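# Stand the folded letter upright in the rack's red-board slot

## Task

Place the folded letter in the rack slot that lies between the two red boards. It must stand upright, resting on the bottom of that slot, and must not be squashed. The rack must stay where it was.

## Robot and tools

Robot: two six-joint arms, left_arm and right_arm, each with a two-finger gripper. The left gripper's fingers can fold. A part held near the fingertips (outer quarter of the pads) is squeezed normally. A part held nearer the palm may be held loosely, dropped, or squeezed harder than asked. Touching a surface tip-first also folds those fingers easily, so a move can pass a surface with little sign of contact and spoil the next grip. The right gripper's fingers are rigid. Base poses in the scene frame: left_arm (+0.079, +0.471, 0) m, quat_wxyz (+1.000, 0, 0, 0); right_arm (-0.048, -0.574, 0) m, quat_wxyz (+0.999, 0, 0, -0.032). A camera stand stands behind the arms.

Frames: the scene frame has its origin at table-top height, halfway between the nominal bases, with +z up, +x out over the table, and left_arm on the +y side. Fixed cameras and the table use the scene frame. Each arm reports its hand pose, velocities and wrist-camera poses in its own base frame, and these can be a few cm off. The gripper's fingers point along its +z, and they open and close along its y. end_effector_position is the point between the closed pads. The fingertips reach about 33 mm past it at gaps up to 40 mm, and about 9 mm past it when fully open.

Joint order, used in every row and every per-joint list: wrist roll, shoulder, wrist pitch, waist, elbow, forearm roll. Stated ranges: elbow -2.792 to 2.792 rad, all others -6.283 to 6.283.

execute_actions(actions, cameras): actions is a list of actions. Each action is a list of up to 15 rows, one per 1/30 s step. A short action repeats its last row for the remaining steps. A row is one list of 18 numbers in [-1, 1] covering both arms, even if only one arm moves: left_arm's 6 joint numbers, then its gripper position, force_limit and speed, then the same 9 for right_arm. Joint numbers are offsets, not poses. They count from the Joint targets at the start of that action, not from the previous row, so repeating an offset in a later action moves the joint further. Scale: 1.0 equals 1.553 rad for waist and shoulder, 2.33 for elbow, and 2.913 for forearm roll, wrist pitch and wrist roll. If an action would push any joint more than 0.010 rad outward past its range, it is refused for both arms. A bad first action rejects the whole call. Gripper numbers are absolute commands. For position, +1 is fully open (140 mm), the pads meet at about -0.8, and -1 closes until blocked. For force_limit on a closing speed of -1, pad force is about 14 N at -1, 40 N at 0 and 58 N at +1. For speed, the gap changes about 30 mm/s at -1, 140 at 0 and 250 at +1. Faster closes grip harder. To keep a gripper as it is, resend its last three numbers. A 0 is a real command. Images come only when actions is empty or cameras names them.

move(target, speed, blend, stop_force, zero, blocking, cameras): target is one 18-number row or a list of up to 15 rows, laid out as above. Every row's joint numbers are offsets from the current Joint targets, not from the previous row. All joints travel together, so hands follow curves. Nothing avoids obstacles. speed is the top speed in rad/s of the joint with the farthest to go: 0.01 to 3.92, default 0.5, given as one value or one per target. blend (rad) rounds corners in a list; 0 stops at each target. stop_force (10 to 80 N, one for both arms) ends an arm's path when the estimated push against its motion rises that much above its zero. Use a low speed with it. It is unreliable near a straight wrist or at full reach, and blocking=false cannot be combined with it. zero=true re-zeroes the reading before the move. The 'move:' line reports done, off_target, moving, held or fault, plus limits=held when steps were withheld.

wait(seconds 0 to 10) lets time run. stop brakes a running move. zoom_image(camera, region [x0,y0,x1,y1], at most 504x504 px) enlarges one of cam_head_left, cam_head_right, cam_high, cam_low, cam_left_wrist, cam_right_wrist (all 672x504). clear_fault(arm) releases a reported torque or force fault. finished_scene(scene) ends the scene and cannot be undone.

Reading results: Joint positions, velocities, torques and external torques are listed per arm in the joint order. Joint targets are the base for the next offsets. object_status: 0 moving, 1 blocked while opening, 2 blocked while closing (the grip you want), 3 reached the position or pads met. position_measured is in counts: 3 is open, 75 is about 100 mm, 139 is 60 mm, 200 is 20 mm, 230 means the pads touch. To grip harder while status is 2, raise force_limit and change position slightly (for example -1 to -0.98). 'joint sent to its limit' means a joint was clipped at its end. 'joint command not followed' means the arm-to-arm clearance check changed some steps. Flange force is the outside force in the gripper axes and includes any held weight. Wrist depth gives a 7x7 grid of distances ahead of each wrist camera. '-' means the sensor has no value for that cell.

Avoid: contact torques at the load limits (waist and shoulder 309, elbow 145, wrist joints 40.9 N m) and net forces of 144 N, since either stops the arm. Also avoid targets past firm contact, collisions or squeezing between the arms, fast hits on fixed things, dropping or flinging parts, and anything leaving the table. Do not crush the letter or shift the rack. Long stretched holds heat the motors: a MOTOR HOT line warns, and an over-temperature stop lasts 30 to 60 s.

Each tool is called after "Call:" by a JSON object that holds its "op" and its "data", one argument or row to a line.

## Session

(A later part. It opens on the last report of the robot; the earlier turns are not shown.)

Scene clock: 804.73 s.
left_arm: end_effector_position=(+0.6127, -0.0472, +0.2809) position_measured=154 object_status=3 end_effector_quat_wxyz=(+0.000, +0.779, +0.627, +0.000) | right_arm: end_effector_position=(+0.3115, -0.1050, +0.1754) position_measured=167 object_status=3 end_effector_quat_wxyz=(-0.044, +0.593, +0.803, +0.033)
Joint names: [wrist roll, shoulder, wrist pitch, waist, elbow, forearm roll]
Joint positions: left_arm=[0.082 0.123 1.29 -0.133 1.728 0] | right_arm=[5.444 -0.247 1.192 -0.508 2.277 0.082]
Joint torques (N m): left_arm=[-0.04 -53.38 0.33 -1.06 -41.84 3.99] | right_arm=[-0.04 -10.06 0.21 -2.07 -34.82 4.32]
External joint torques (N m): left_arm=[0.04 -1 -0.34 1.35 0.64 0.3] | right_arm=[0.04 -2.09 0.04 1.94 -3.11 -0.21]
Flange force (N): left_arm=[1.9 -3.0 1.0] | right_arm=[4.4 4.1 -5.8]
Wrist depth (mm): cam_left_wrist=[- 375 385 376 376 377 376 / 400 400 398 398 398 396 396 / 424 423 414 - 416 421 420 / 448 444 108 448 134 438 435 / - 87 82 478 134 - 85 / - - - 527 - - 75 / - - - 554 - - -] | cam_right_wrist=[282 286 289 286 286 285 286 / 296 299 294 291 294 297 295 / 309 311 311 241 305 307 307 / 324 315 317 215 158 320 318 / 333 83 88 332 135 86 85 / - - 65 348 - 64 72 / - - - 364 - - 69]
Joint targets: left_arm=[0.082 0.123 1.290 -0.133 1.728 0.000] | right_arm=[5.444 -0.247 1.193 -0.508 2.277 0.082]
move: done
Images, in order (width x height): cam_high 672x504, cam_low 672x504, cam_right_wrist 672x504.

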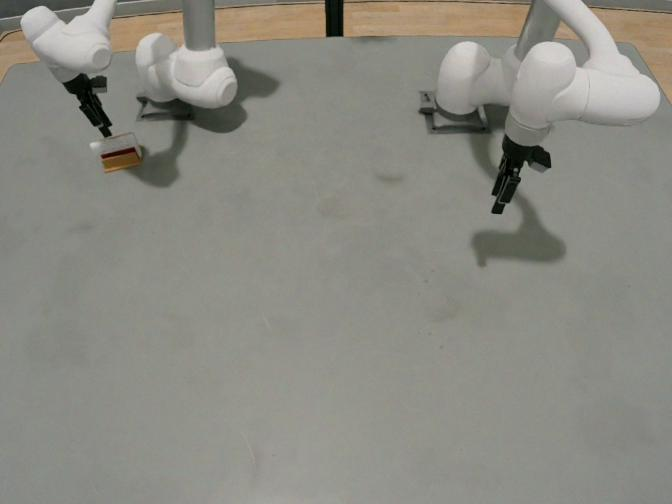

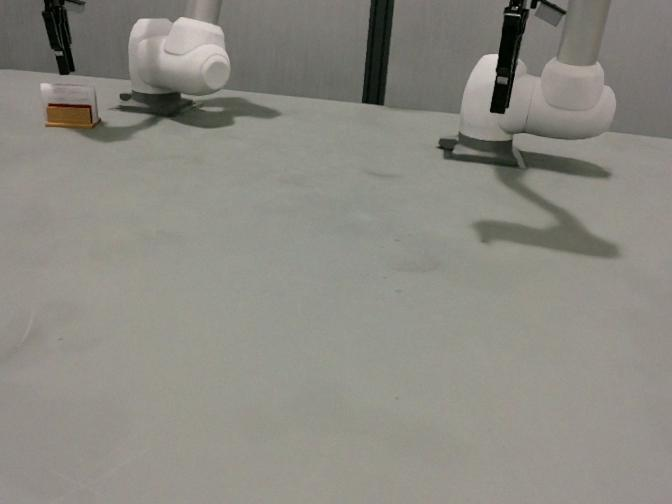

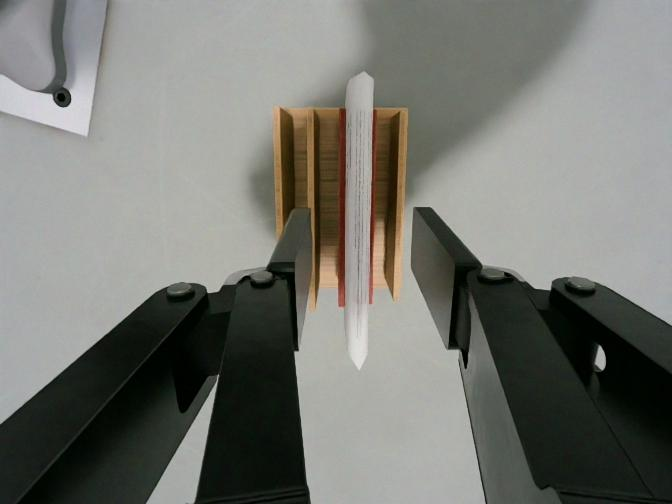

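Call:
{"op": "move", "data": {
  "target": [0, 0, 0, 0, 0, 0, -0.2, -1, -0.5, -0.5469, 0.7308, 0.4257, 0.5486, -0.6305, -0.2386, -0.3, -1, -0.8],
  "speed": 0.9,
  "cameras": ["cam_right_wrist", "cam_head_left", "cam_head_right", "cam_low", "cam_high"]
}}

Call:
{"op": "zoom_image", "data": {
  "camera": "cam_right_wrist",
  "region": [340, 90, 480, 230]
}}

Call:
{"op": "zoom_image", "data": {
  "camera": "cam_head_left",
  "region": [560, 280, 672, 370]
}}

Call:
{"op": "zoom_image", "data": {
  "camera": "cam_head_right",
  "region": [570, 290, 672, 380]
}}

Call:
{"op": "zoom_image", "data": {
  "camera": "cam_low",
  "region": [30, 70, 110, 135]
}}

Scene clock: 857.60 s.
left_arm: end_effector_position=(+0.6127, -0.0472, +0.2809) position_measured=154 object_status=3 end_effector_quat_wxyz=(+0.000, +0.779, +0.627, +0.000) | right_arm: end_effector_position=(+0.7489, +0.1726, +0.3296) position_measured=167 object_status=3 end_effector_quat_wxyz=(-0.509, -0.387, +0.753, -0.157)
Joint names: [wrist roll, shoulder, wrist pitch, waist, elbow, forearm roll]
Joint positions: left_arm=[0.082 0.123 1.29 -0.133 1.728 0] | right_arm=[3.851 0.888 2.432 0.344 0.808 -0.613]
Joint torques (N m): left_arm=[-0.03 -53.47 0.33 -0.45 -42.03 3.88] | right_arm=[-0.07 -115.86 1.99 -3.43 -38.14 2.63]
External joint torques (N m): left_arm=[0.03 -0.52 -0.35 0.26 0.79 0.39] | right_arm=[0.08 -4.35 -0.04 3.39 -1.17 -0.17]
Flange force (N): left_arm=[0.2 -2.3 1.5] | right_arm=[2.9 5.3 1.6]
Wrist depth (mm): cam_left_wrist=[379 379 380 376 380 374 376 / 395 399 398 398 396 400 397 / 424 422 427 423 419 422 416 / 443 443 108 440 135 439 440 / - 87 82 482 475 - 85 / - - - 515 514 - 75 / - - - 552 - - -] | cam_right_wrist=[1658 1830 2138 1132 2756 2311 659 / 750 808 841 873 941 722 652 / 661 648 700 710 689 765 706 / 533 562 549 584 135 661 685 / 474 83 88 516 118 86 85 / - - 65 456 - 64 72 / - - - 408 - - 69]
Joint targets: left_arm=[0.082 0.123 1.290 -0.133 1.728 0.000] | right_arm=[3.851 0.888 2.433 0.344 0.808 -0.613]
move: done
Images, in order (width x height): cam_head_left 672x504, cam_head_right 672x504, cam_high 672x504, cam_low 672x504, cam_right_wrist 672x504.

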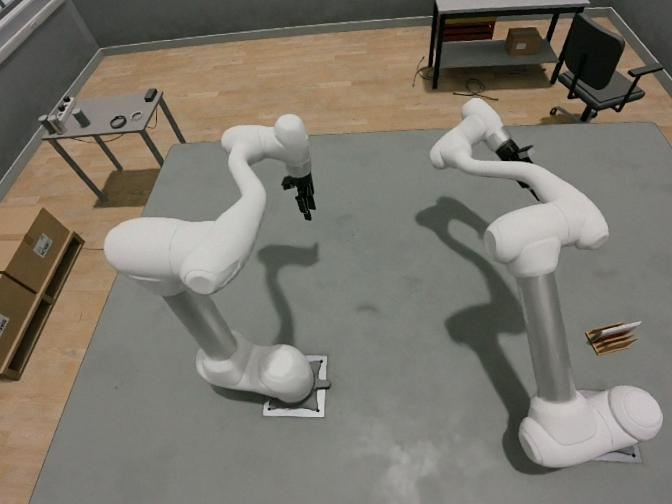

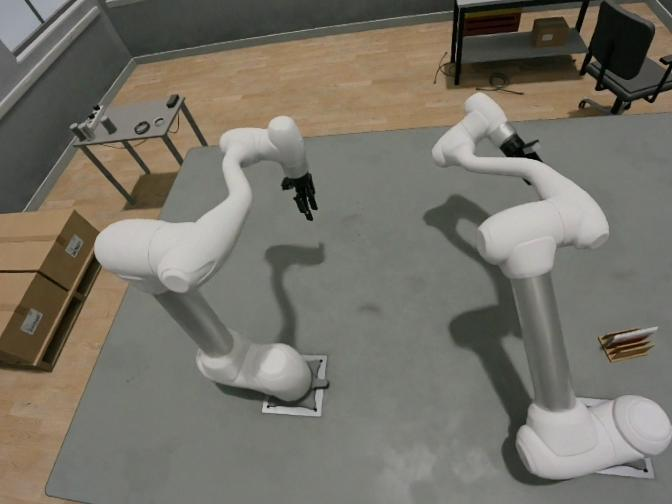

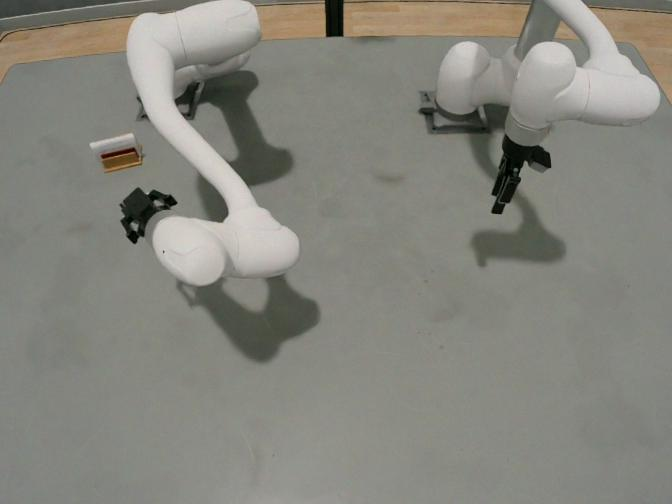

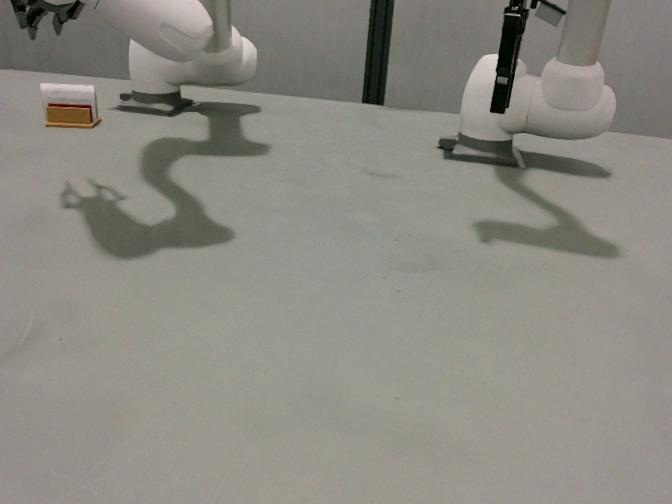

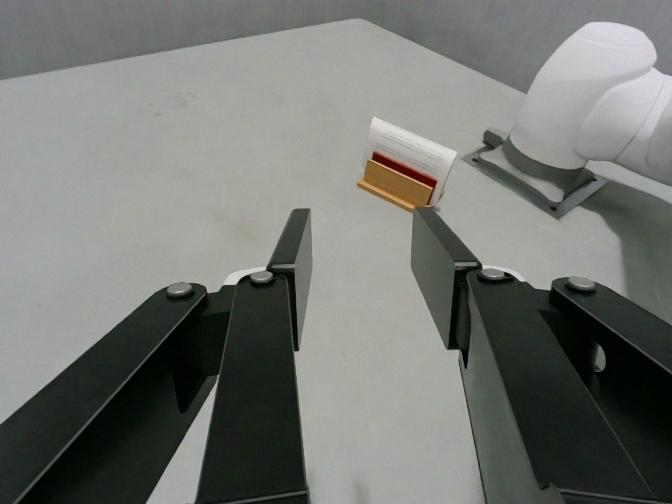

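Scaled by 3.600.

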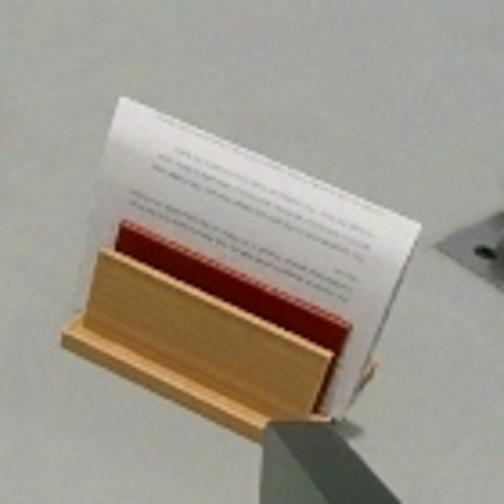

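Scaled by 4.500.

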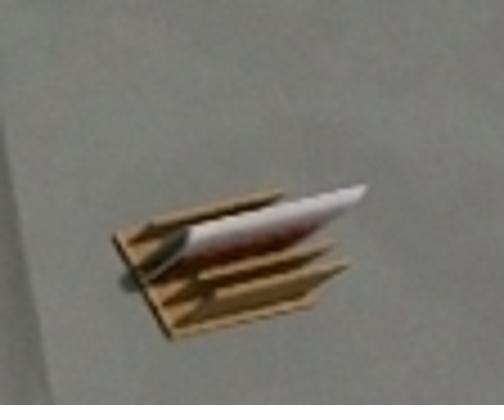

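Scaled by 4.941.

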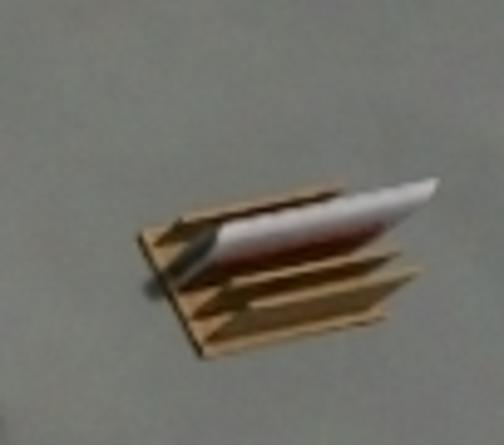

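Scaled by 6.300.

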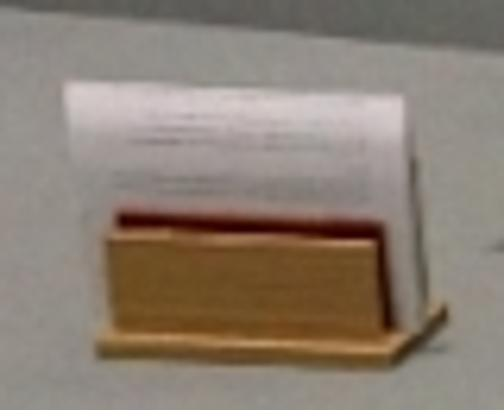

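Call:
{"op": "finished_scene", "data": {
  "scene": 2
}}

The scene is finished: the task was done.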